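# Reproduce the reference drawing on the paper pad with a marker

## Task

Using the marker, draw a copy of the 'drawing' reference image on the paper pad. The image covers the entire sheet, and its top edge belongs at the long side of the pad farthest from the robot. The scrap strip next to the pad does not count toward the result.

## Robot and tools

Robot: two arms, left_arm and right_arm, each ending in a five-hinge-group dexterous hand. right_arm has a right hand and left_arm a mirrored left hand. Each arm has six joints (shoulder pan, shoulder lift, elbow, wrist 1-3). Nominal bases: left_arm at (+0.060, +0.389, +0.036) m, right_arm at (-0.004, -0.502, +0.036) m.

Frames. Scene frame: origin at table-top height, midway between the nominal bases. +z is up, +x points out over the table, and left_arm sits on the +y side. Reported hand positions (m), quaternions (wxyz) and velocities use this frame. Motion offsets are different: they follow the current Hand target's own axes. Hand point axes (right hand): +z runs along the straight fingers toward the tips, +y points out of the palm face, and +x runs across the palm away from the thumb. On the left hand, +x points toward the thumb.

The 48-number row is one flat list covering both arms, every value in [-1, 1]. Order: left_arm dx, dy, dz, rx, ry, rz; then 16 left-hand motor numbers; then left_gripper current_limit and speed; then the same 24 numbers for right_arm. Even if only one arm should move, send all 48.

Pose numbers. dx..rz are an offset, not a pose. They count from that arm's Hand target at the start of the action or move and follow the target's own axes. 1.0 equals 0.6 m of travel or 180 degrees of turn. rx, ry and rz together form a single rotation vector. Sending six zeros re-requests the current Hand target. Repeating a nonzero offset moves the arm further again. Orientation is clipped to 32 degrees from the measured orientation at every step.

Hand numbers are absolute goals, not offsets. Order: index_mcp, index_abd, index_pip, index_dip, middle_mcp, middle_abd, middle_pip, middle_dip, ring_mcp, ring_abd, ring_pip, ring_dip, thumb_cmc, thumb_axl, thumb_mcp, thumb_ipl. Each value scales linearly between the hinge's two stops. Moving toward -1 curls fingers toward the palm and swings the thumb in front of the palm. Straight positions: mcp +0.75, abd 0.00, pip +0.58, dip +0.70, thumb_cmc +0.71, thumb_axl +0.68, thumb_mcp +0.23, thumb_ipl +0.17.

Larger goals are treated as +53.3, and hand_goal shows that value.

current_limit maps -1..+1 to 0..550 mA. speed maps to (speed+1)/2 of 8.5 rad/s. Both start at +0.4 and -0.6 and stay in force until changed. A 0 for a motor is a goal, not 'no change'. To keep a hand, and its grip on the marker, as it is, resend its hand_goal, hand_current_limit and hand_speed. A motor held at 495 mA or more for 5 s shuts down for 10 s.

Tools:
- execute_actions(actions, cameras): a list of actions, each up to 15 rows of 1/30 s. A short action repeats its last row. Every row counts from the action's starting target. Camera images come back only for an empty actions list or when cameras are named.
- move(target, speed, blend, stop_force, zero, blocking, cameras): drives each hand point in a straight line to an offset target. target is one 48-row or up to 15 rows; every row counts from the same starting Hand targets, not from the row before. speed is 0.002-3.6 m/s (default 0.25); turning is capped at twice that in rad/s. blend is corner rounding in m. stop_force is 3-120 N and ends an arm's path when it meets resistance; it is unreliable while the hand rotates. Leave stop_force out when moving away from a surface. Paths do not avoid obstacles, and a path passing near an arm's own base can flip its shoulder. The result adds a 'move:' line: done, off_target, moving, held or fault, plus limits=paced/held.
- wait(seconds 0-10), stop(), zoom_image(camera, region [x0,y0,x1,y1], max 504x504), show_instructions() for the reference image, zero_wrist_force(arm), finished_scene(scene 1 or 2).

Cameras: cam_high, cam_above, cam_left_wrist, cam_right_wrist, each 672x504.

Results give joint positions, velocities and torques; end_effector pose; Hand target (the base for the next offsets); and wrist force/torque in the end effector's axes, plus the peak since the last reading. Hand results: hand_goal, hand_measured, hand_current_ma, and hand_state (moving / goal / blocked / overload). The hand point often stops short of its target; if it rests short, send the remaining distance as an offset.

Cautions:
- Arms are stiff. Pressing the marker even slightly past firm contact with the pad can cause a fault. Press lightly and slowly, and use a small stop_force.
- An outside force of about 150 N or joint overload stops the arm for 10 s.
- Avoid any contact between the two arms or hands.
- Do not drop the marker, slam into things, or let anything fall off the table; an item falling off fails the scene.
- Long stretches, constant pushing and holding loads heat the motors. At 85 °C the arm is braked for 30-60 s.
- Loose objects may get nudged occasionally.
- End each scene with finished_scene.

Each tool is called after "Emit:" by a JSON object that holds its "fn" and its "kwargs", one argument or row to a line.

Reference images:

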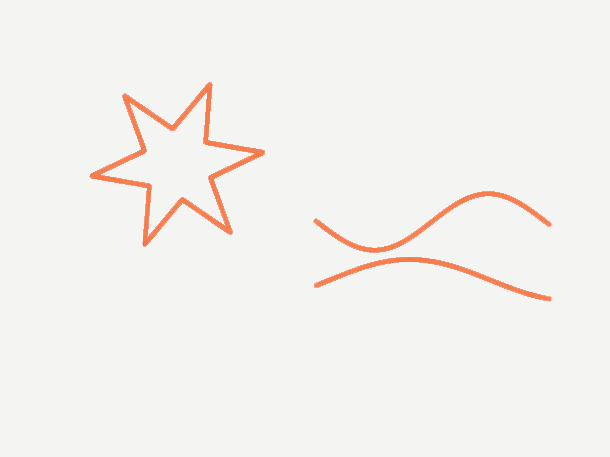

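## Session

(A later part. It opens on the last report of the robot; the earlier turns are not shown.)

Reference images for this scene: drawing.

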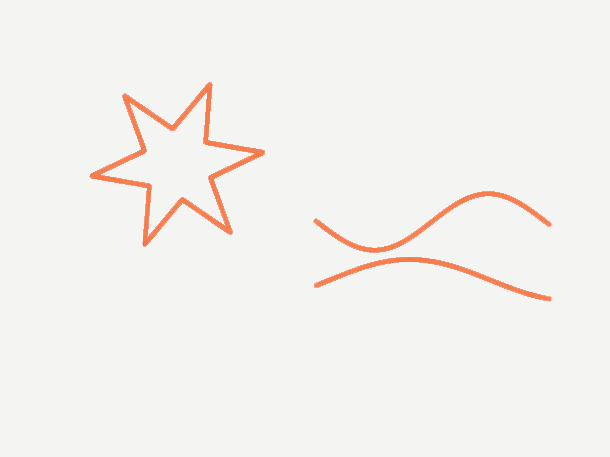

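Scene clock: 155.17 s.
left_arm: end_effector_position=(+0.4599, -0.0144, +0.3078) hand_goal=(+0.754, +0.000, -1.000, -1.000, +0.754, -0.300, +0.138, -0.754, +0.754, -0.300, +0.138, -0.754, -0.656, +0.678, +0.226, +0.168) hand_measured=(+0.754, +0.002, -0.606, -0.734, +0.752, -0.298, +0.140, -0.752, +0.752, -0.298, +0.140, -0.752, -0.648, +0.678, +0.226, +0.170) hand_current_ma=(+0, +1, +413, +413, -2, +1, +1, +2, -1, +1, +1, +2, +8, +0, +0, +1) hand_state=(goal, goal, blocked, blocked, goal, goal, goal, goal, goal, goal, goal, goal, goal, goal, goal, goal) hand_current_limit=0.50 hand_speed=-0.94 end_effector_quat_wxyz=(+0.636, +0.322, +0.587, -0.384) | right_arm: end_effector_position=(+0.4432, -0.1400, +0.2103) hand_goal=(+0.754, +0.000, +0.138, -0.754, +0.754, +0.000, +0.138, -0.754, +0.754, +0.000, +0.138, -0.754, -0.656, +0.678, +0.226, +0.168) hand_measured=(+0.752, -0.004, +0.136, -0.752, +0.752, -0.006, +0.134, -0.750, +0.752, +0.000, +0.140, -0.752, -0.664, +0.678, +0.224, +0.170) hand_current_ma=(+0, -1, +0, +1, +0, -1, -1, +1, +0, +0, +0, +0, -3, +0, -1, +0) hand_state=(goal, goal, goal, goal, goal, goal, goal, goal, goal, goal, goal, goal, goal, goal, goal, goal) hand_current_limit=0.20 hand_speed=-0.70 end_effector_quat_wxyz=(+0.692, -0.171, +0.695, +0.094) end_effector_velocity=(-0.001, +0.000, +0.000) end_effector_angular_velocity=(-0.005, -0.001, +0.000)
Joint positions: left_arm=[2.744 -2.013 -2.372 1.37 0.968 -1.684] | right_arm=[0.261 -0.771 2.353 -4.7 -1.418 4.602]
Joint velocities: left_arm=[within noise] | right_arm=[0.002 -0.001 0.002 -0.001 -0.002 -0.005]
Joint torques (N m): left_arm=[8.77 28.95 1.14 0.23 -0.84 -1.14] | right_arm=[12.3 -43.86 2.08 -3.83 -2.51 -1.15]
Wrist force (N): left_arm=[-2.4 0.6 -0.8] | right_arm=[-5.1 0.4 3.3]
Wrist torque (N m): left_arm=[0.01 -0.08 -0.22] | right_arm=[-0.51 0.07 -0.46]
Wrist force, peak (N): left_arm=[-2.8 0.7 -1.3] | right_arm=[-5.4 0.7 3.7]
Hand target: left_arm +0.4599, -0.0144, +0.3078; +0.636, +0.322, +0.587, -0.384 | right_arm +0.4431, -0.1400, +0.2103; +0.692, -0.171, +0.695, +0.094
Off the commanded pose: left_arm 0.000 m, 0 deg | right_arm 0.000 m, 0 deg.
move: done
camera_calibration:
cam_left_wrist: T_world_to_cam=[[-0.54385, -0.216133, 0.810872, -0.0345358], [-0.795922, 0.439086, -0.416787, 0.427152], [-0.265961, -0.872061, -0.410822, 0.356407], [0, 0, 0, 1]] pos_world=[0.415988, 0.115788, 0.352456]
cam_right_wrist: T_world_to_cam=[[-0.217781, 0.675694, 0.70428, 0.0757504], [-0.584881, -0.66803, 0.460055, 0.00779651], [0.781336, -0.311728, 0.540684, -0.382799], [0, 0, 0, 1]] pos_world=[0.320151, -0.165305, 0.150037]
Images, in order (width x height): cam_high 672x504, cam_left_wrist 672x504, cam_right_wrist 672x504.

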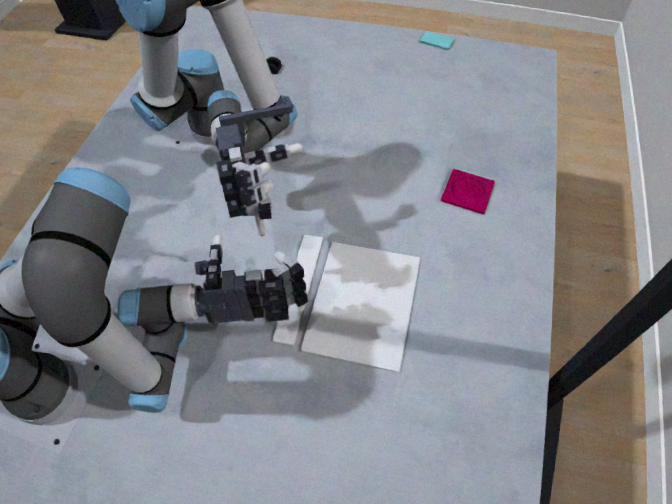

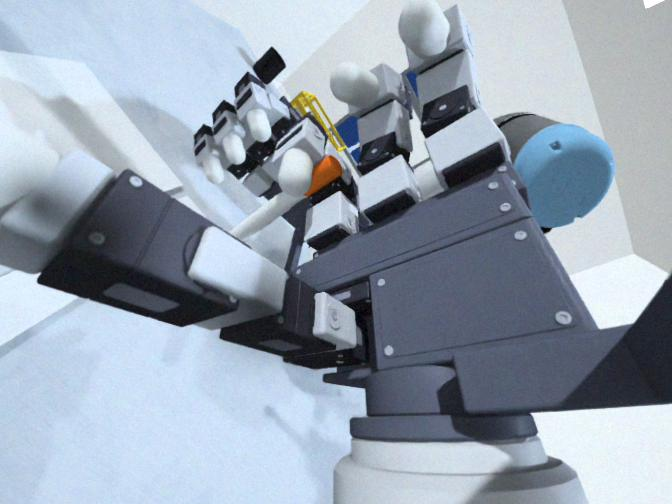

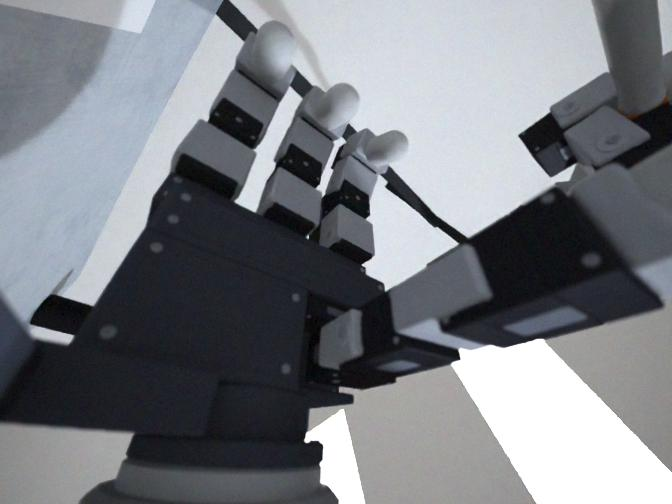

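Emit:
{"fn": "move", "kwargs": {
  "target": [0,0,0,0,0,0, 0.754,0,-1,-1,0.754,-0.3,0.1387,-0.754,0.754,-0.3,0.1387,-0.754,-0.657,0.678,0.225,0.168,0.5,-0.94, 0,0.05,0,0,0,0, 0.754,0,0.1387,-0.754,0.754,0,0.1387,-0.754,0.754,0,0.1387,-0.754,-0.657,0.678,0.225,0.168,0.2,-0.7],
  "speed": 0.05,
  "stop_force": 3,
  "cameras": ["cam_right_wrist"]
}}

Emit:
{"fn": "zoom_image", "kwargs": {
  "camera": "cam_right_wrist",
  "region": [432, 0, 672, 240]
}}

Scene clock: 161.37 s.
left_arm: end_effector_position=(+0.4599, -0.0144, +0.3078) hand_goal=(+0.754, +0.000, -1.000, -1.000, +0.754, -0.300, +0.138, -0.754, +0.754, -0.300, +0.138, -0.754, -0.656, +0.678, +0.226, +0.168) hand_measured=(+0.754, +0.002, -0.606, -0.734, +0.752, -0.298, +0.140, -0.752, +0.752, -0.298, +0.140, -0.752, -0.648, +0.678, +0.226, +0.170) hand_current_ma=(+0, +1, +413, +413, -2, +1, +1, +2, -1, +1, +1, +2, +8, +0, +0, +1) hand_state=(goal, goal, blocked, blocked, goal, goal, goal, goal, goal, goal, goal, goal, goal, goal, goal, goal) hand_current_limit=0.50 hand_speed=-0.94 end_effector_quat_wxyz=(+0.636, +0.322, +0.587, -0.384) | right_arm: end_effector_position=(+0.4321, -0.1123, +0.2071) hand_goal=(+0.754, +0.000, +0.138, -0.754, +0.754, +0.000, +0.138, -0.754, +0.754, +0.000, +0.138, -0.754, -0.656, +0.678, +0.226, +0.168) hand_measured=(+0.752, -0.004, +0.136, -0.752, +0.752, -0.006, +0.134, -0.750, +0.752, +0.000, +0.140, -0.752, -0.664, +0.678, +0.224, +0.170) hand_current_ma=(+0, -1, +0, +1, +0, -1, -1, +1, +0, +0, +0, +0, -3, +0, -1, +0) hand_state=(goal, goal, goal, goal, goal, goal, goal, goal, goal, goal, goal, goal, goal, goal, goal, goal) hand_current_limit=0.20 hand_speed=-0.70 end_effector_quat_wxyz=(+0.692, -0.171, +0.695, +0.094)
Joint positions: left_arm=[2.744 -2.013 -2.372 1.37 0.968 -1.684] | right_arm=[0.358 -0.761 2.326 -4.683 -1.515 4.604]
Joint torques (N m): left_arm=[8.23 27.47 2.72 0.53 -0.33 -1.13] | right_arm=[12.61 -23.11 -8.02 0.72 -2.09 1.84]
Wrist force (N): left_arm=[-2.6 1.2 -1.2] | right_arm=[-5.0 0.4 3.3]
Wrist torque (N m): left_arm=[0.11 -0.06 -0.25] | right_arm=[-0.51 0.06 -0.55]
Wrist force, peak (N): left_arm=[-2.8 0.7 -1.1] | right_arm=[-5.3 0.6 3.7]
Hand target: left_arm +0.4599, -0.0144, +0.3078; +0.636, +0.322, +0.587, -0.384 | right_arm +0.4321, -0.1123, +0.2071; +0.692, -0.171, +0.695, +0.094
Off the commanded pose: left_arm 0.000 m, 0 deg | right_arm 0.000 m, 0 deg.
move: done
camera_calibration:
cam_right_wrist: T_world_to_cam=[[-0.217802, 0.67595, 0.704027, 0.0569527], [-0.585003, -0.667819, 0.460206, 0.0214399], [0.781238, -0.311624, 0.540885, -0.36366], [0, 0, 0, 1]] pos_world=[0.309052, -0.137504, 0.146735]
Images, in order (width x height): cam_right_wrist 672x504.

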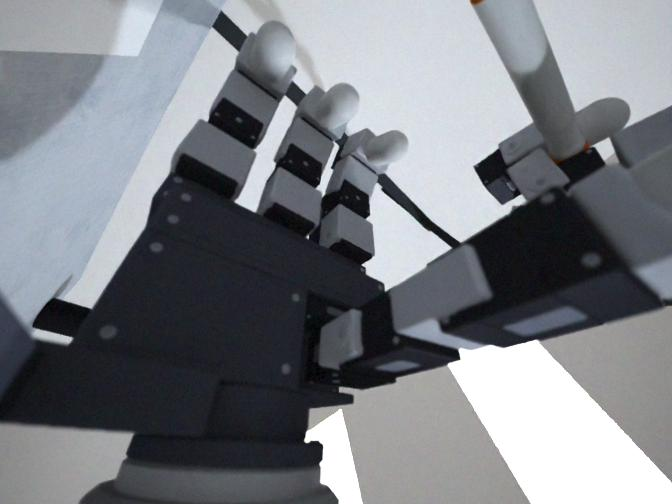

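Scaled by 2.100.

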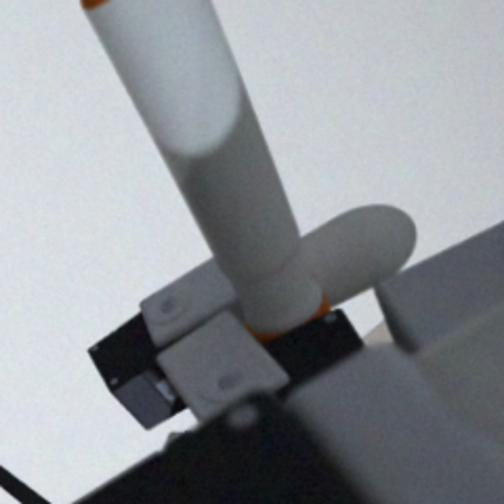

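Emit:
{"fn": "move", "kwargs": {
  "target": [0,0,0,0,0,0, 0.754,0,-1,-1,0.754,-0.3,0.1387,-0.754,0.754,-0.3,0.1387,-0.754,-0.657,0.678,0.225,0.168,0.5,-0.94, 0,0.09,0,0,0,0, 0.754,0,0.1387,-0.754,0.754,0,0.1387,-0.754,0.754,0,0.1387,-0.754,-0.657,0.678,0.225,0.168,0.2,-0.7],
  "speed": 0.05,
  "stop_force": 3,
  "cameras": ["cam_right_wrist"]
}}

Emit:
{"fn": "zoom_image", "kwargs": {
  "camera": "cam_right_wrist",
  "region": [332, 0, 632, 240]
}}

Scene clock: 174.03 s.
left_arm: end_effector_position=(+0.4599, -0.0144, +0.3078) hand_goal=(+0.754, +0.000, -1.000, -1.000, +0.754, -0.300, +0.138, -0.754, +0.754, -0.300, +0.138, -0.754, -0.656, +0.678, +0.226, +0.168) hand_measured=(+0.754, +0.002, -0.606, -0.734, +0.752, -0.298, +0.140, -0.752, +0.752, -0.298, +0.140, -0.752, -0.648, +0.678, +0.226, +0.170) hand_current_ma=(+0, +1, +413, +413, -2, +1, +1, +2, -1, +1, +1, +2, +8, +0, +0, +1) hand_state=(goal, goal, blocked, blocked, goal, goal, goal, goal, goal, goal, goal, goal, goal, goal, goal, goal) hand_current_limit=0.50 hand_speed=-0.94 end_effector_quat_wxyz=(+0.636, +0.322, +0.587, -0.384) | right_arm: end_effector_position=(+0.4122, -0.0624, +0.2013) hand_goal=(+0.754, +0.000, +0.138, -0.754, +0.754, +0.000, +0.138, -0.754, +0.754, +0.000, +0.138, -0.754, -0.656, +0.678, +0.226, +0.168) hand_measured=(+0.752, -0.004, +0.136, -0.752, +0.752, -0.006, +0.134, -0.750, +0.752, +0.000, +0.140, -0.752, -0.664, +0.678, +0.224, +0.170) hand_current_ma=(+0, -1, +0, +1, +0, -1, -1, +1, +0, +0, +0, +0, -3, +0, -1, +0) hand_state=(goal, goal, goal, goal, goal, goal, goal, goal, goal, goal, goal, goal, goal, goal, goal, goal) hand_current_limit=0.20 hand_speed=-0.70 end_effector_quat_wxyz=(+0.692, -0.171, +0.695, +0.094)
Joint positions: left_arm=[2.744 -2.013 -2.372 1.37 0.968 -1.684] | right_arm=[0.524 -0.74 2.261 -4.638 -1.681 4.608]
Joint torques (N m): left_arm=[7.82 27.63 3.5 0.45 -0.09 -1.19] | right_arm=[10.64 -23.89 -9.66 0.53 -2.38 2.02]
Wrist force (N): left_arm=[-2.4 0.5 -0.9] | right_arm=[-5.2 0.6 3.3]
Wrist torque (N m): left_arm=[0.01 -0.08 -0.22] | right_arm=[-0.49 0.07 -0.56]
Wrist force, peak (N): left_arm=[-2.9 0.7 -1.1] | right_arm=[-5.3 0.8 3.5]
Hand target: left_arm +0.4599, -0.0144, +0.3078; +0.636, +0.322, +0.587, -0.384 | right_arm +0.4122, -0.0624, +0.2013; +0.692, -0.171, +0.695, +0.094
Off the commanded pose: left_arm 0.000 m, 0 deg | right_arm 0.000 m, 0 deg.
move: done
camera_calibration:
cam_right_wrist: T_world_to_cam=[[-0.217802, 0.67595, 0.704027, 0.0230395], [-0.585003, -0.667819, 0.460206, 0.0457249], [0.781238, -0.311624, 0.540885, -0.329457], [0, 0, 0, 1]] pos_world=[0.289152, -0.0877044, 0.140935]
Images, in order (width x height): cam_right_wrist 672x504.

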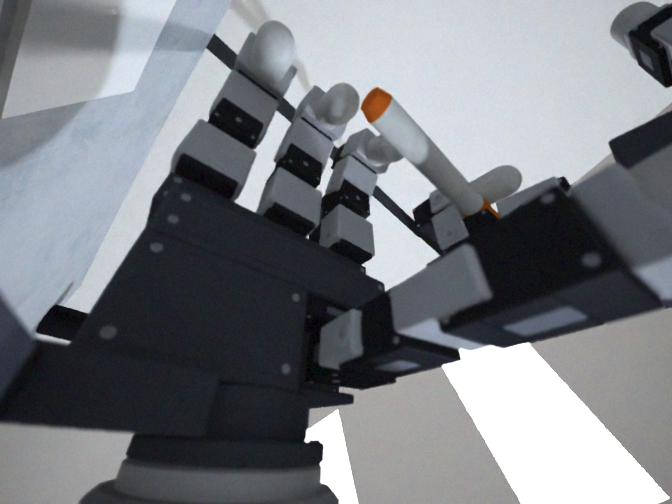

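Scaled by 1.680.

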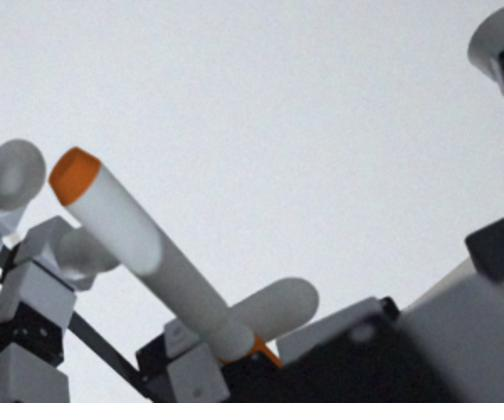

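Emit:
{"fn": "move", "kwargs": {
  "target": [0,0,0,0,0,0, 0.754,0,-1,-1,0.754,-0.3,0.1387,-0.754,0.754,-0.3,0.1387,-0.754,-0.657,0.678,0.225,0.168,0.5,-0.94, -0.0233,0.07,0,0,0,0, 0.754,0,0.1387,-0.754,0.754,0,0.1387,-0.754,0.754,0,0.1387,-0.754,-0.657,0.678,0.225,0.168,0.2,-0.7],
  "speed": 0.05,
  "stop_force": 3,
  "cameras": ["cam_right_wrist"]
}}

Emit:
{"fn": "zoom_image", "kwargs": {
  "camera": "cam_right_wrist",
  "region": [232, 60, 532, 300]
}}

Scene clock: 179.27 s.
left_arm: end_effector_position=(+0.4599, -0.0144, +0.3078) hand_goal=(+0.754, +0.000, -1.000, -1.000, +0.754, -0.300, +0.138, -0.754, +0.754, -0.300, +0.138, -0.754, -0.656, +0.678, +0.226, +0.168) hand_measured=(+0.754, +0.002, -0.606, -0.734, +0.752, -0.298, +0.140, -0.752, +0.752, -0.298, +0.140, -0.752, -0.648, +0.678, +0.226, +0.170) hand_current_ma=(+0, +1, +413, +413, -2, +1, +1, +2, -1, +1, +1, +2, +8, +0, +0, +1) hand_state=(goal, goal, blocked, blocked, goal, goal, goal, goal, goal, goal, goal, goal, goal, goal, goal, goal) hand_current_limit=0.50 hand_speed=-0.94 end_effector_quat_wxyz=(+0.636, +0.322, +0.587, -0.384) | right_arm: end_effector_position=(+0.3965, -0.0221, +0.2107) hand_goal=(+0.754, +0.000, +0.138, -0.754, +0.754, +0.000, +0.138, -0.754, +0.754, +0.000, +0.138, -0.754, -0.656, +0.678, +0.226, +0.168) hand_measured=(+0.752, -0.004, +0.136, -0.752, +0.752, -0.006, +0.134, -0.750, +0.752, +0.000, +0.140, -0.752, -0.664, +0.678, +0.224, +0.170) hand_current_ma=(+0, -1, +0, +1, +0, -1, -1, +1, +0, +0, +0, +0, -3, +0, -1, +0) hand_state=(goal, goal, goal, goal, goal, goal, goal, goal, goal, goal, goal, goal, goal, goal, goal, goal) hand_current_limit=0.20 hand_speed=-0.70 end_effector_quat_wxyz=(+0.692, -0.171, +0.695, +0.094)
Joint positions: left_arm=[2.744 -2.013 -2.372 1.37 0.968 -1.684] | right_arm=[0.646 -0.762 2.205 -4.561 -1.803 4.611]
Joint torques (N m): left_arm=[8.11 26.82 3.98 0.51 0.51 -1.23] | right_arm=[11.63 -47.01 -10.73 0.64 -2.28 1.7]
Wrist force (N): left_arm=[-2.5 0.8 -1.2] | right_arm=[-5.1 0.3 3.3]
Wrist torque (N m): left_arm=[0.07 -0.08 -0.23] | right_arm=[-0.52 0.05 -0.55]
Wrist force, peak (N): left_arm=[-2.8 0.9 -1.3] | right_arm=[-5.7 0.6 3.6]
Hand target: left_arm +0.4599, -0.0144, +0.3078; +0.636, +0.322, +0.587, -0.384 | right_arm +0.3965, -0.0221, +0.2107; +0.692, -0.171, +0.695, +0.094
Off the commanded pose: left_arm 0.000 m, 0 deg | right_arm 0.000 m, 0 deg.
move: done
camera_calibration:
cam_right_wrist: T_world_to_cam=[[-0.217802, 0.67595, 0.704027, -0.0142386], [-0.585003, -0.667819, 0.460206, 0.0591275], [0.781238, -0.311624, 0.540885, -0.309717], [0, 0, 0, 1]] pos_world=[0.273452, -0.0474044, 0.150335]
Images, in order (width x height): cam_right_wrist 672x504.

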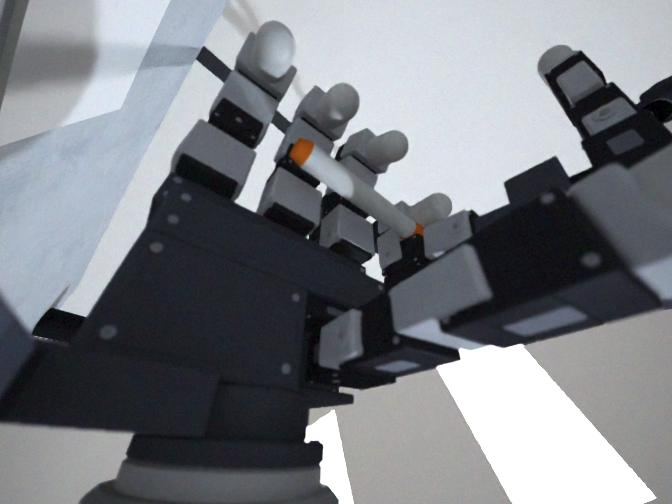

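Scaled by 1.680.

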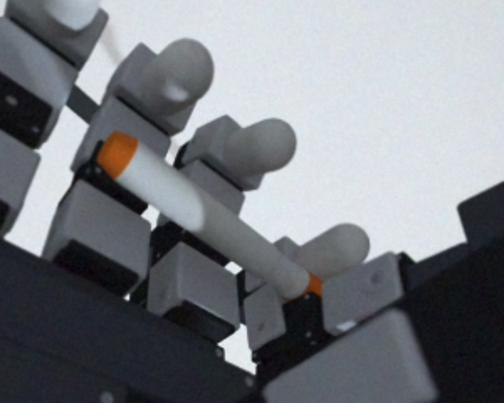

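Emit:
{"fn": "move", "kwargs": {
  "target": [0,0,0,0,0,0, 0.754,0,-1,-1,0.754,-0.3,0.1387,-0.754,0.754,-0.3,0.1387,-0.754,-0.657,0.678,0.225,0.168,0.5,-0.94, 0,0.0225,0,0,0,0, 0.754,0,0.1387,-0.754,0.754,0,0.1387,-0.754,0.754,0,0.1387,-0.754,-0.657,0.678,0.225,0.168,0.2,-0.7],
  "speed": 0.015,
  "stop_force": 3,
  "cameras": ["cam_right_wrist","cam_left_wrist"]
}}

Emit:
{"fn": "zoom_image", "kwargs": {
  "camera": "cam_right_wrist",
  "region": [232, 60, 532, 300]
}}

Scene clock: 182.43 s.
left_arm: end_effector_position=(+0.4599, -0.0144, +0.3078) hand_goal=(+0.754, +0.000, -1.000, -1.000, +0.754, -0.300, +0.138, -0.754, +0.754, -0.300, +0.138, -0.754, -0.656, +0.678, +0.226, +0.168) hand_measured=(+0.746, +0.020, -0.608, -0.734, +0.752, -0.298, +0.140, -0.752, +0.752, -0.298, +0.140, -0.752, -0.648, +0.678, +0.226, +0.170) hand_current_ma=(-9, +23, +413, +413, -2, +1, +1, +2, -1, +1, +1, +2, +8, +0, +0, +1) hand_state=(goal, goal, blocked, blocked, goal, goal, goal, goal, goal, goal, goal, goal, goal, goal, goal, goal) hand_current_limit=0.50 hand_speed=-0.94 end_effector_quat_wxyz=(+0.636, +0.322, +0.587, -0.384) | right_arm: end_effector_position=(+0.3925, -0.0121, +0.2095) hand_goal=(+0.754, +0.000, +0.138, -0.754, +0.754, +0.000, +0.138, -0.754, +0.754, +0.000, +0.138, -0.754, -0.656, +0.678, +0.226, +0.168) hand_measured=(+0.760, -0.004, +0.136, -0.752, +0.752, -0.006, +0.134, -0.750, +0.752, +0.000, +0.140, -0.752, -0.664, +0.678, +0.224, +0.170) hand_current_ma=(+2, -1, +0, +1, +0, -1, -1, +1, +0, +0, +0, +0, -3, +0, -1, +0) hand_state=(goal, goal, goal, goal, goal, goal, goal, goal, goal, goal, goal, goal, goal, goal, goal, goal) hand_current_limit=0.20 hand_speed=-0.70 end_effector_quat_wxyz=(+0.692, -0.171, +0.695, +0.094)
Joint positions: left_arm=[2.744 -2.013 -2.372 1.37 0.968 -1.684] | right_arm=[0.675 -0.756 2.188 -4.548 -1.832 4.611]
Joint torques (N m): left_arm=[7.53 27.85 5.68 0.51 0.61 -1.08] | right_arm=[-12.45 -47.96 -0.46 -3.84 1.97 -1.03]
Wrist force (N): left_arm=[-2.5 0.6 -2.5] | right_arm=[-4.9 -1.1 3.2]
Wrist torque (N m): left_arm=[0.10 -0.03 -0.21] | right_arm=[-0.53 0.06 -0.50]
Wrist force, peak (N): left_arm=[-2.9 1.2 -3.8] | right_arm=[-5.5 -1.8 3.4]
Hand target: left_arm +0.4599, -0.0144, +0.3078; +0.636, +0.322, +0.587, -0.384 | right_arm +0.3925, -0.0121, +0.2095; +0.692, -0.171, +0.695, +0.094 (not the last commanded pose)
Off the commanded pose: left_arm 0.000 m, 0 deg | right_arm 0.003 m, 0 deg.
move: contact (right_arm)
camera_calibration:
cam_left_wrist: T_world_to_cam=[[-0.54385, -0.216133, 0.810872, -0.0345358], [-0.795922, 0.439086, -0.416787, 0.427152], [-0.265961, -0.872061, -0.410822, 0.356407], [0, 0, 0, 1]] pos_world=[0.415988, 0.115788, 0.352456]
cam_right_wrist: T_world_to_cam=[[-0.217772, 0.675873, 0.70411, -0.0211186], [-0.584907, -0.6679, 0.460211, 0.0639416], [0.781319, -0.311618, 0.540772, -0.302886], [0, 0, 0, 1]] pos_world=[0.269451, -0.0374046, 0.149236]
Images, in order (width x height): cam_left_wrist 672x504, cam_right_wrist 672x504.

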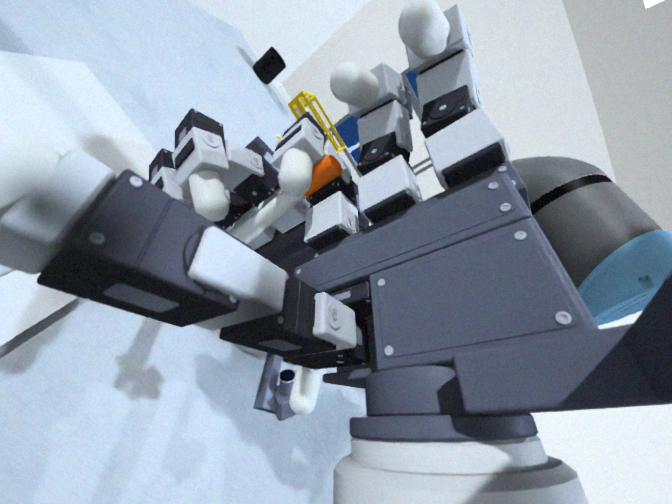

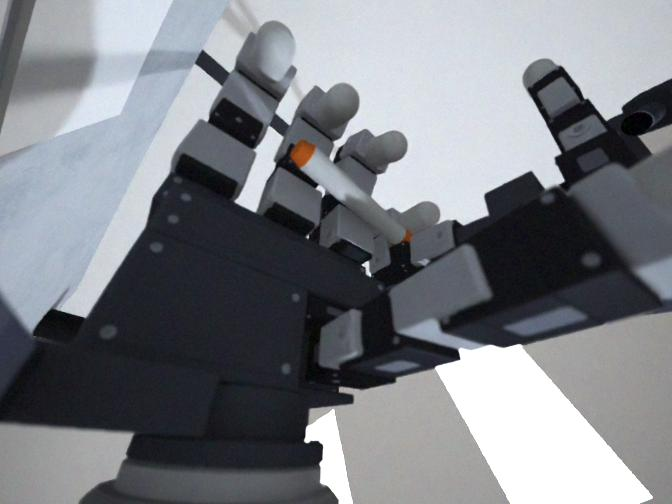

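Scaled by 1.680.

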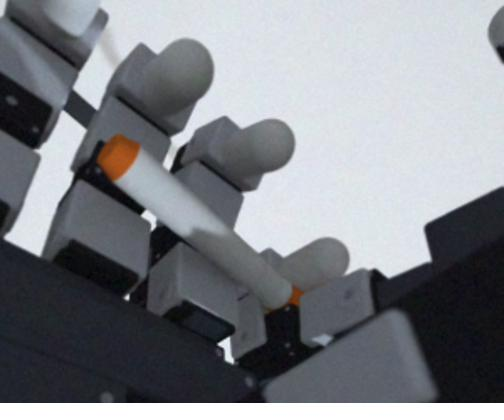

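Emit:
{"fn": "move", "kwargs": {
  "target": [0,0,0,0,0,0, 0.754,0,-1,-1,0.754,-0.3,0.1387,-0.754,0.754,-0.3,0.1387,-0.754,-0.657,0.678,0.225,0.168,0.5,-0.94, 0,-0.025,0,0,0,0, 0.754,0,0.1387,-0.754,0.754,0,0.1387,-0.754,0.754,0,0.1387,-0.754,-0.657,0.678,0.225,0.168,0.2,-0.7],
  "speed": 0.04,
  "cameras": ["cam_right_wrist","cam_left_wrist"]
}}

Emit:
{"fn": "zoom_image", "kwargs": {
  "camera": "cam_right_wrist",
  "region": [262, 90, 502, 282]
}}

Emit:
{"fn": "zoom_image", "kwargs": {
  "camera": "cam_left_wrist",
  "region": [180, 100, 380, 280]
}}

Scene clock: 188.80 s.
left_arm: end_effector_position=(+0.4599, -0.0144, +0.3078) hand_goal=(+0.754, +0.000, -1.000, -1.000, +0.754, -0.300, +0.138, -0.754, +0.754, -0.300, +0.138, -0.754, -0.656, +0.678, +0.226, +0.168) hand_measured=(+0.750, +0.008, -0.608, -0.734, +0.752, -0.298, +0.140, -0.752, +0.752, -0.298, +0.140, -0.752, -0.648, +0.678, +0.226, +0.170) hand_current_ma=(-3, +7, +413, +413, -2, +1, +1, +2, -1, +1, +1, +2, +8, +0, +0, +1) hand_state=(goal, goal, blocked, blocked, goal, goal, goal, goal, goal, goal, goal, goal, goal, goal, goal, goal) hand_current_limit=0.50 hand_speed=-0.94 end_effector_quat_wxyz=(+0.636, +0.322, +0.587, -0.384) | right_arm: end_effector_position=(+0.3980, -0.0259, +0.2111) hand_goal=(+0.754, +0.000, +0.138, -0.754, +0.754, +0.000, +0.138, -0.754, +0.754, +0.000, +0.138, -0.754, -0.656, +0.678, +0.226, +0.168) hand_measured=(+0.756, -0.004, +0.136, -0.752, +0.752, -0.006, +0.134, -0.750, +0.752, +0.000, +0.140, -0.752, -0.664, +0.678, +0.224, +0.170) hand_current_ma=(+0, -1, +0, +1, +0, -1, -1, +1, +0, +0, +0, +0, -3, +0, -1, +0) hand_state=(goal, goal, goal, goal, goal, goal, goal, goal, goal, goal, goal, goal, goal, goal, goal, goal) hand_current_limit=0.20 hand_speed=-0.70 end_effector_quat_wxyz=(+0.692, -0.171, +0.695, +0.094)
Joint positions: left_arm=[2.744 -2.013 -2.372 1.37 0.968 -1.684] | right_arm=[0.635 -0.764 2.212 -4.565 -1.792 4.61]
Joint torques (N m): left_arm=[6.91 27.42 7.38 0.68 1.04 -1.06] | right_arm=[-14.32 -46.62 -0.2 -3.86 1.71 -1.4]
Wrist force (N): left_arm=[-2.4 0.7 -1.1] | right_arm=[-5.1 0.3 3.3]
Wrist torque (N m): left_arm=[0.05 -0.10 -0.22] | right_arm=[-0.52 0.05 -0.48]
Wrist force, peak (N): left_arm=[-3.0 1.1 -2.3] | right_arm=[-5.3 0.5 3.7]
Hand target: left_arm +0.4599, -0.0144, +0.3078; +0.636, +0.322, +0.587, -0.384 | right_arm +0.3980, -0.0260, +0.2111; +0.692, -0.171, +0.695, +0.094
Off the commanded pose: left_arm 0.000 m, 0 deg | right_arm 0.000 m, 0 deg.
move: done
camera_calibration:
cam_left_wrist: T_world_to_cam=[[-0.54385, -0.216133, 0.810872, -0.0345358], [-0.795922, 0.439086, -0.416787, 0.427152], [-0.265961, -0.872061, -0.410822, 0.356407], [0, 0, 0, 1]] pos_world=[0.415988, 0.115788, 0.352456]
cam_right_wrist: T_world_to_cam=[[-0.217843, 0.675902, 0.70406, -0.0117592], [-0.584988, -0.667867, 0.460155, 0.0573048], [0.781238, -0.311625, 0.540885, -0.312313], [0, 0, 0, 1]] pos_world=[0.274951, -0.0511045, 0.150835]
Images, in order (width x height): cam_left_wrist 672x504, cam_right_wrist 672x504.

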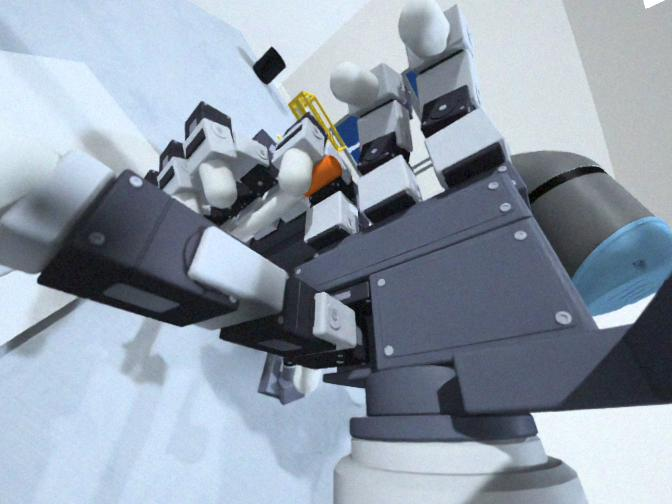

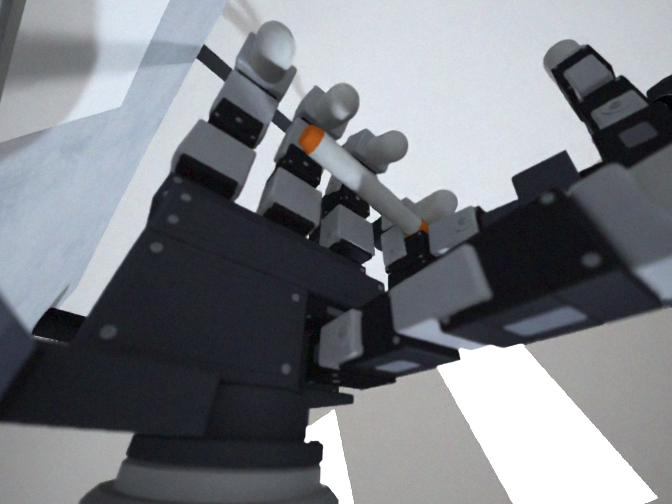

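Scaled by 2.100.

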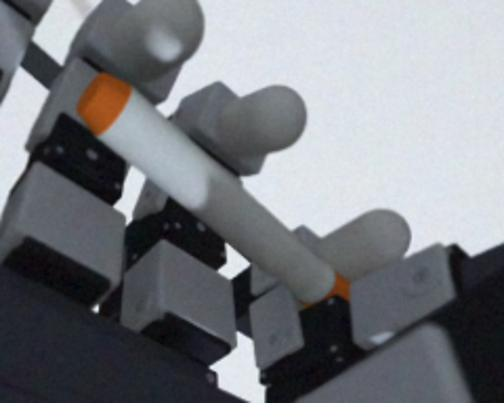

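Scaled by 2.520.

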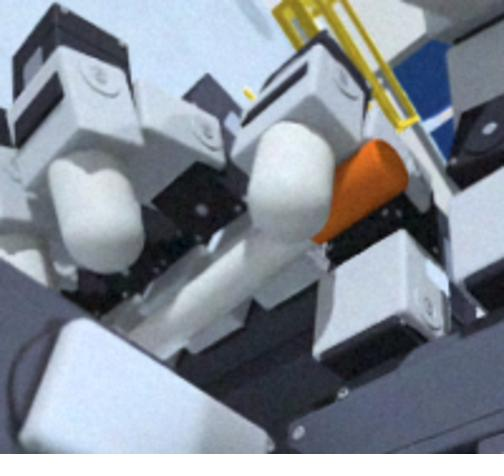

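Emit:
{"fn": "move", "kwargs": {
  "target": [0,0,0,0,0,0, 0.754,0,-1,-1,0.754,-0.3,0.1387,-0.754,0.754,-0.3,0.1387,-0.754,-0.657,0.678,0.225,0.168,0.5,-0.94, 0,0,-0.0225,0,-0.013,0, 0.754,0,0.1387,-0.754,0.754,0,0.1387,-0.754,0.754,0,0.1387,-0.754,-0.657,0.678,0.225,0.168,0.2,-0.7],
  "speed": 0.03,
  "cameras": ["cam_right_wrist"]
}}

Emit:
{"fn": "zoom_image", "kwargs": {
  "camera": "cam_right_wrist",
  "region": [262, 90, 502, 282]
}}

Scene clock: 196.90 s.
left_arm: end_effector_position=(+0.4599, -0.0144, +0.3078) hand_goal=(+0.754, +0.000, -1.000, -1.000, +0.754, -0.300, +0.138, -0.754, +0.754, -0.300, +0.138, -0.754, -0.656, +0.678, +0.226, +0.168) hand_measured=(+0.750, +0.008, -0.608, -0.734, +0.752, -0.298, +0.140, -0.752, +0.752, -0.298, +0.140, -0.752, -0.648, +0.678, +0.226, +0.170) hand_current_ma=(-3, +7, +413, +412, -2, +1, +1, +2, -1, +1, +1, +2, +8, +0, +0, +1) hand_state=(goal, goal, blocked, blocked, goal, goal, goal, goal, goal, goal, goal, goal, goal, goal, goal, goal) hand_current_limit=0.50 hand_speed=-0.94 end_effector_quat_wxyz=(+0.636, +0.322, +0.587, -0.384) | right_arm: end_effector_position=(+0.3855, -0.0309, +0.2115) hand_goal=(+0.754, +0.000, +0.138, -0.754, +0.754, +0.000, +0.138, -0.754, +0.754, +0.000, +0.138, -0.754, -0.656, +0.678, +0.226, +0.168) hand_measured=(+0.756, -0.004, +0.136, -0.752, +0.752, -0.006, +0.134, -0.750, +0.752, +0.000, +0.140, -0.752, -0.664, +0.678, +0.224, +0.170) hand_current_ma=(+0, -1, +0, +1, +0, -1, -1, +1, +0, +0, +0, +0, -3, +0, -1, +0) hand_state=(goal, goal, goal, goal, goal, goal, goal, goal, goal, goal, goal, goal, goal, goal, goal, goal) hand_current_limit=0.20 hand_speed=-0.70 end_effector_quat_wxyz=(+0.706, -0.169, +0.680, +0.097)
Joint positions: left_arm=[2.744 -2.013 -2.372 1.37 0.968 -1.684] | right_arm=[0.64 -0.74 2.226 -4.644 -1.792 4.601]
Joint torques (N m): left_arm=[7.09 27.48 6.88 0.57 1.42 -1.27] | right_arm=[11.85 -25.06 1.36 -3.71 -2.26 -1.41]
Wrist force (N): left_arm=[-2.5 0.5 -1.1] | right_arm=[-5.1 0.2 3.4]
Wrist torque (N m): left_arm=[0.02 -0.08 -0.22] | right_arm=[-0.55 0.06 -0.46]
Wrist force, peak (N): left_arm=[-2.8 0.8 -1.0] | right_arm=[-5.3 0.6 3.5]
Hand target: left_arm +0.4599, -0.0144, +0.3078; +0.636, +0.322, +0.587, -0.384 | right_arm +0.3855, -0.0309, +0.2115; +0.706, -0.169, +0.680, +0.097
Off the commanded pose: left_arm 0.000 m, 0 deg | right_arm 0.000 m, 0 deg.
move: done
camera_calibration:
cam_right_wrist: T_world_to_cam=[[-0.247208, 0.66434, 0.705366, -0.000519835], [-0.598654, -0.67712, 0.427927, 0.0582735], [0.761906, -0.316483, 0.565099, -0.302167], [0, 0, 0, 1]] pos_world=[0.26498, -0.0558273, 0.146184]
Images, in order (width x height): cam_right_wrist 672x504.

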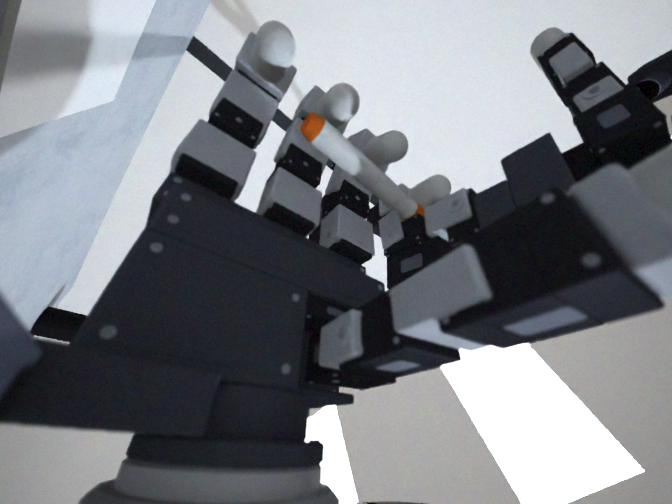

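Scaled by 2.100.

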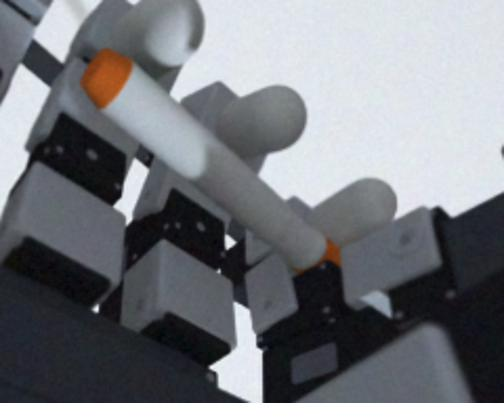

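Emit:
{"fn": "move", "kwargs": {
  "target": [0,0,0,0,0,0, 0.754,0,-1,-1,0.754,-0.3,0.1387,-0.754,0.754,-0.3,0.1387,-0.754,-0.657,0.678,0.225,0.168,0.5,-0.94, 0,0.0150,0,0,0,0, 0.754,0,0.1387,-0.754,0.754,0,0.1387,-0.754,0.754,0,0.1387,-0.754,-0.657,0.678,0.225,0.168,0.2,-0.7],
  "speed": 0.015,
  "stop_force": 3,
  "cameras": ["cam_right_wrist","cam_left_wrist"]
}}

Emit:
{"fn": "zoom_image", "kwargs": {
  "camera": "cam_right_wrist",
  "region": [262, 90, 502, 282]
}}

Scene clock: 199.33 s.
left_arm: end_effector_position=(+0.4599, -0.0144, +0.3078) hand_goal=(+0.754, +0.000, -1.000, -1.000, +0.754, -0.300, +0.138, -0.754, +0.754, -0.300, +0.138, -0.754, -0.656, +0.678, +0.226, +0.168) hand_measured=(+0.750, +0.008, -0.608, -0.734, +0.752, -0.298, +0.140, -0.752, +0.752, -0.298, +0.140, -0.752, -0.648, +0.678, +0.226, +0.170) hand_current_ma=(-3, +7, +413, +412, -2, +1, +1, +2, -1, +1, +1, +2, +8, +0, +0, +1) hand_state=(goal, goal, blocked, blocked, goal, goal, goal, goal, goal, goal, goal, goal, goal, goal, goal, goal) hand_current_limit=0.50 hand_speed=-0.94 end_effector_quat_wxyz=(+0.636, +0.322, +0.587, -0.384) | right_arm: end_effector_position=(+0.3822, -0.0226, +0.2105) hand_goal=(+0.754, +0.000, +0.138, -0.754, +0.754, +0.000, +0.138, -0.754, +0.754, +0.000, +0.138, -0.754, -0.656, +0.678, +0.226, +0.168) hand_measured=(+0.756, -0.004, +0.136, -0.752, +0.752, -0.006, +0.134, -0.750, +0.752, +0.000, +0.140, -0.752, -0.664, +0.678, +0.224, +0.170) hand_current_ma=(+0, -1, +0, +1, +0, -1, -1, +1, +0, +0, +0, +0, -3, +0, -1, +0) hand_state=(goal, goal, goal, goal, goal, goal, goal, goal, goal, goal, goal, goal, goal, goal, goal, goal) hand_current_limit=0.20 hand_speed=-0.70 end_effector_quat_wxyz=(+0.706, -0.169, +0.680, +0.097)
Joint positions: left_arm=[2.744 -2.013 -2.372 1.37 0.968 -1.684] | right_arm=[0.665 -0.736 2.211 -4.634 -1.817 4.601]
Joint torques (N m): left_arm=[6.65 28.73 7.14 0.64 1.67 -1.05] | right_arm=[11.86 -24.96 -9.36 0.72 -2.24 -1.62]
Wrist force (N): left_arm=[-2.5 0.9 -1.2] | right_arm=[-5.1 0.2 3.5]
Wrist torque (N m): left_arm=[0.07 -0.07 -0.23] | right_arm=[-0.56 0.06 -0.47]
Wrist force, peak (N): left_arm=[-2.7 0.5 -1.3] | right_arm=[-5.3 0.1 3.8]
Hand target: left_arm +0.4599, -0.0144, +0.3078; +0.636, +0.322, +0.587, -0.384 | right_arm +0.3822, -0.0226, +0.2105; +0.706, -0.169, +0.680, +0.097
Off the commanded pose: left_arm 0.000 m, 0 deg | right_arm 0.000 m, 0 deg.
move: done
camera_calibration:
cam_left_wrist: T_world_to_cam=[[-0.54385, -0.216133, 0.810872, -0.0345358], [-0.795922, 0.439086, -0.416787, 0.427152], [-0.265961, -0.872061, -0.410822, 0.356407], [0, 0, 0, 1]] pos_world=[0.415988, 0.115788, 0.352456]
cam_right_wrist: T_world_to_cam=[[-0.247351, 0.664289, 0.705364, -0.00613394], [-0.598704, -0.677166, 0.427785, 0.0623173], [0.761821, -0.316491, 0.56521, -0.296378], [0, 0, 0, 1]] pos_world=[0.26158, -0.0475274, 0.145184]
Images, in order (width x height): cam_left_wrist 672x504, cam_right_wrist 672x504.

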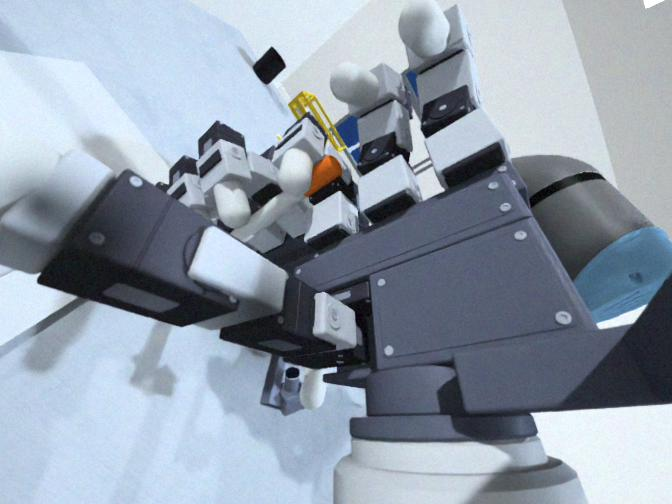

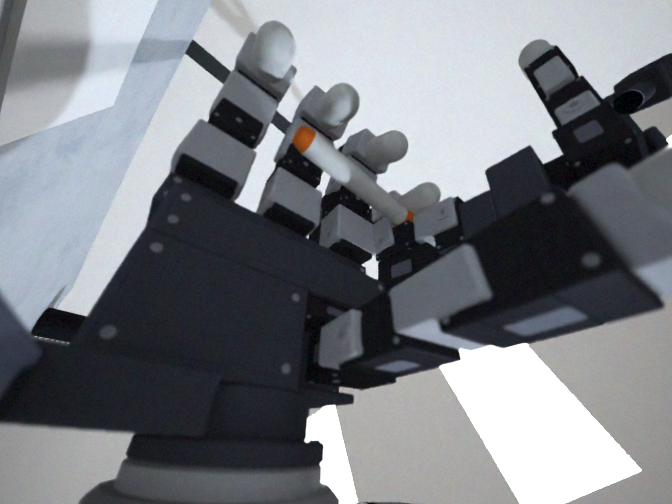

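Scaled by 2.100.

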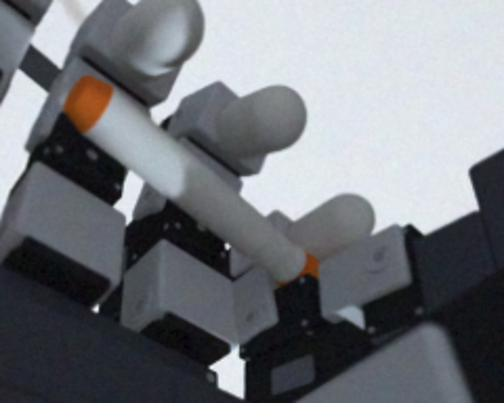

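Emit:
{"fn": "move", "kwargs": {
  "target": [0,0,0,0,0,0, 0.754,0,-1,-1,0.754,-0.3,0.1387,-0.754,0.754,-0.3,0.1387,-0.754,-0.657,0.678,0.225,0.168,0.5,-0.94, 0,0.0080,0,0,0,0, 0.754,0,0.1387,-0.754,0.754,0,0.1387,-0.754,0.754,0,0.1387,-0.754,-0.657,0.678,0.225,0.168,0.2,-0.7],
  "speed": 0.01,
  "stop_force": 3,
  "cameras": ["cam_right_wrist","cam_left_wrist"]
}}

Emit:
{"fn": "zoom_image", "kwargs": {
  "camera": "cam_right_wrist",
  "region": [262, 90, 502, 282]
}}

Scene clock: 202.30 s.
left_arm: end_effector_position=(+0.4599, -0.0144, +0.3078) hand_goal=(+0.754, +0.000, -1.000, -1.000, +0.754, -0.300, +0.138, -0.754, +0.754, -0.300, +0.138, -0.754, -0.656, +0.678, +0.226, +0.168) hand_measured=(+0.750, +0.010, -0.608, -0.734, +0.752, -0.298, +0.140, -0.752, +0.752, -0.298, +0.140, -0.752, -0.648, +0.678, +0.226, +0.170) hand_current_ma=(-3, +9, +413, +412, -2, +1, +1, +2, -1, +1, +1, +2, +8, +0, +0, +1) hand_state=(goal, goal, blocked, blocked, goal, goal, goal, goal, goal, goal, goal, goal, goal, goal, goal, goal) hand_current_limit=0.50 hand_speed=-0.94 end_effector_quat_wxyz=(+0.636, +0.322, +0.587, -0.384) | right_arm: end_effector_position=(+0.3804, -0.0182, +0.2100) hand_goal=(+0.754, +0.000, +0.138, -0.754, +0.754, +0.000, +0.138, -0.754, +0.754, +0.000, +0.138, -0.754, -0.656, +0.678, +0.226, +0.168) hand_measured=(+0.760, -0.004, +0.136, -0.752, +0.752, -0.006, +0.134, -0.750, +0.752, +0.000, +0.140, -0.752, -0.664, +0.678, +0.224, +0.170) hand_current_ma=(+2, -1, +0, +1, +0, -1, -1, +1, +0, +0, +0, +0, -3, +0, -1, +0) hand_state=(goal, goal, goal, goal, goal, goal, goal, goal, goal, goal, goal, goal, goal, goal, goal, goal) hand_current_limit=0.20 hand_speed=-0.70 end_effector_quat_wxyz=(+0.706, -0.169, +0.680, +0.097)
Joint positions: left_arm=[2.744 -2.013 -2.372 1.37 0.968 -1.684] | right_arm=[0.678 -0.733 2.203 -4.628 -1.831 4.6]
Joint torques (N m): left_arm=[6.26 29.19 8.11 0.88 1.58 -1.18] | right_arm=[12.76 -26.96 -11.06 0.84 -1.96 -1.4]
Wrist force (N): left_arm=[-2.7 0.9 -2.6] | right_arm=[-4.6 -1.4 3.7]
Wrist torque (N m): left_arm=[0.14 -0.06 -0.22] | right_arm=[-0.58 0.06 -0.38]
Wrist force, peak (N): left_arm=[-3.1 0.8 -2.8] | right_arm=[-5.2 0.3 3.7]
Hand target: left_arm +0.4599, -0.0144, +0.3078; +0.636, +0.322, +0.587, -0.384 | right_arm +0.3804, -0.0182, +0.2100; +0.706, -0.169, +0.680, +0.097
Off the commanded pose: left_arm 0.000 m, 0 deg | right_arm 0.000 m, 0 deg.
move: done
camera_calibration:
cam_left_wrist: T_world_to_cam=[[-0.54385, -0.216133, 0.810872, -0.0345358], [-0.795922, 0.439086, -0.416787, 0.427152], [-0.265961, -0.872061, -0.410822, 0.356407], [0, 0, 0, 1]] pos_world=[0.415988, 0.115788, 0.352456]
cam_right_wrist: T_world_to_cam=[[-0.247351, 0.664289, 0.705364, -0.00919106], [-0.598704, -0.677166, 0.427785, 0.0645607], [0.761821, -0.316491, 0.56521, -0.293376], [0, 0, 0, 1]] pos_world=[0.25988, -0.0430274, 0.144684]
Images, in order (width x height): cam_left_wrist 672x504, cam_right_wrist 672x504.

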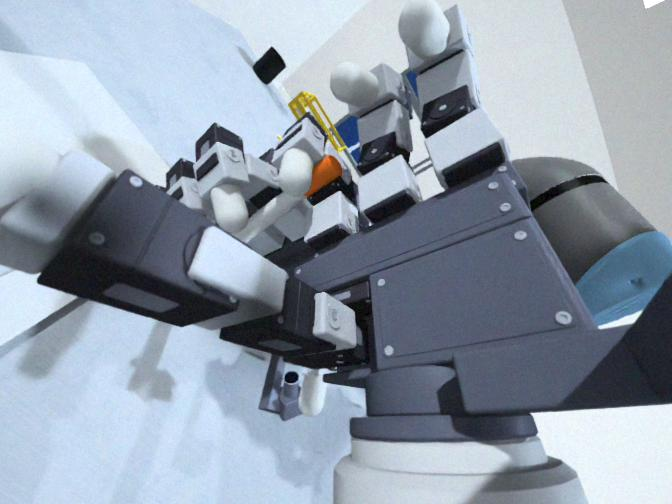

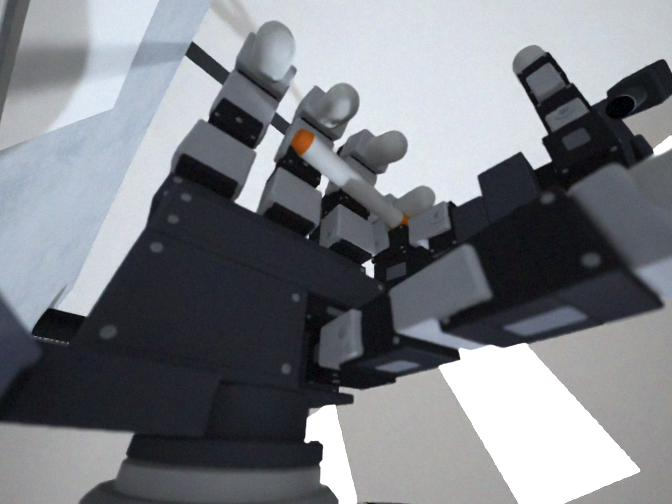

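Scaled by 2.100.

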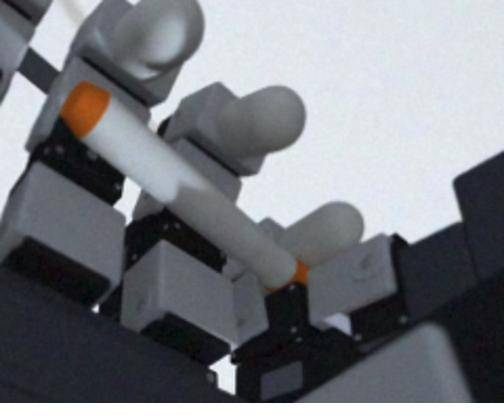

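Emit:
{"fn": "move", "kwargs": {
  "target": [0,0,0,0,0,0, 0.754,0,-1,-1,0.754,-0.3,0.1387,-0.754,0.754,-0.3,0.1387,-0.754,-0.657,0.678,0.225,0.168,0.5,-0.94, 0,-0.003,-0.004,0,0,0.0127, 0.754,0,0.1387,-0.754,0.754,0,0.1387,-0.754,0.754,0,0.1387,-0.754,-0.657,0.678,0.225,0.168,0.2,-0.7],
  "speed": 0.03,
  "cameras": ["cam_right_wrist"]
}}

Emit:
{"fn": "zoom_image", "kwargs": {
  "camera": "cam_right_wrist",
  "region": [262, 90, 502, 282]
}}

Scene clock: 205.70 s.
left_arm: end_effector_position=(+0.4599, -0.0144, +0.3078) hand_goal=(+0.754, +0.000, -1.000, -1.000, +0.754, -0.300, +0.138, -0.754, +0.754, -0.300, +0.138, -0.754, -0.656, +0.678, +0.226, +0.168) hand_measured=(+0.750, +0.008, -0.608, -0.734, +0.752, -0.298, +0.140, -0.752, +0.752, -0.298, +0.140, -0.752, -0.648, +0.678, +0.226, +0.170) hand_current_ma=(-3, +7, +413, +413, -2, +1, +1, +2, -1, +1, +1, +2, +8, +0, +0, +1) hand_state=(goal, goal, blocked, blocked, goal, goal, goal, goal, goal, goal, goal, goal, goal, goal, goal, goal) hand_current_limit=0.50 hand_speed=-0.94 end_effector_quat_wxyz=(+0.636, +0.322, +0.587, -0.384) | right_arm: end_effector_position=(+0.3789, -0.0207, +0.2101) hand_goal=(+0.754, +0.000, +0.138, -0.754, +0.754, +0.000, +0.138, -0.754, +0.754, +0.000, +0.138, -0.754, -0.656, +0.678, +0.226, +0.168) hand_measured=(+0.756, -0.004, +0.136, -0.752, +0.752, -0.006, +0.134, -0.750, +0.752, +0.000, +0.140, -0.752, -0.664, +0.678, +0.224, +0.170) hand_current_ma=(+0, -1, +0, +1, +0, -1, -1, +1, +0, +0, +0, +0, -3, +0, -1, +0) hand_state=(goal, goal, goal, goal, goal, goal, goal, goal, goal, goal, goal, goal, goal, goal, goal, goal) hand_current_limit=0.20 hand_speed=-0.70 end_effector_quat_wxyz=(+0.704, -0.156, +0.684, +0.111)
Joint positions: left_arm=[2.744 -2.013 -2.372 1.37 0.968 -1.684] | right_arm=[0.676 -0.725 2.207 -4.642 -1.829 4.64]
Joint torques (N m): left_arm=[6.34 29.11 9.28 0.81 1.94 -1.17] | right_arm=[-12.25 -24.89 1.92 -3.58 1.7 1.32]
Wrist force (N): left_arm=[-2.4 1.0 -1.0] | right_arm=[-5.0 0.3 3.3]
Wrist torque (N m): left_arm=[0.08 -0.10 -0.22] | right_arm=[-0.55 0.05 -0.55]
Wrist force, peak (N): left_arm=[-3.2 0.9 -2.6] | right_arm=[-5.2 0.0 3.7]
Hand target: left_arm +0.4599, -0.0144, +0.3078; +0.636, +0.322, +0.587, -0.384 | right_arm +0.3788, -0.0207, +0.2101; +0.704, -0.156, +0.684, +0.111
Off the commanded pose: left_arm 0.000 m, 0 deg | right_arm 0.000 m, 0 deg.
move: done
camera_calibration:
cam_right_wrist: T_world_to_cam=[[-0.237181, 0.637795, 0.732777, -0.0181111], [-0.592103, -0.69291, 0.411448, 0.0624701], [0.770169, -0.336292, 0.541985, -0.291759], [0, 0, 0, 1]] pos_world=[0.257397, -0.0432789, 0.145697]
Images, in order (width x height): cam_right_wrist 672x504.

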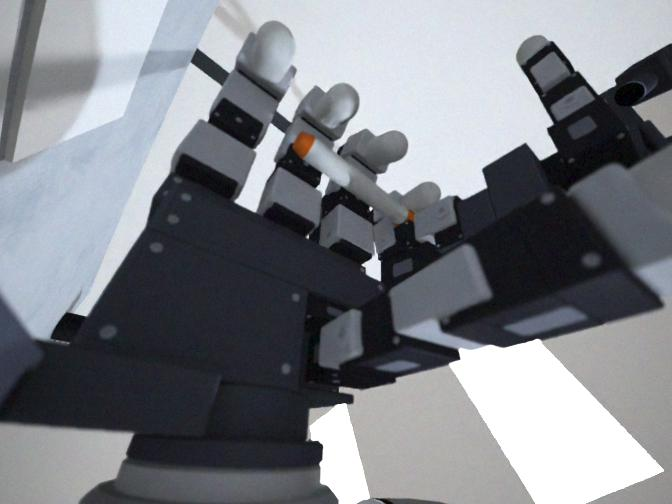

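Scaled by 2.100.

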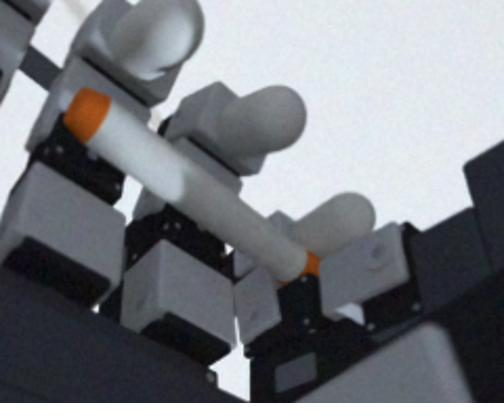

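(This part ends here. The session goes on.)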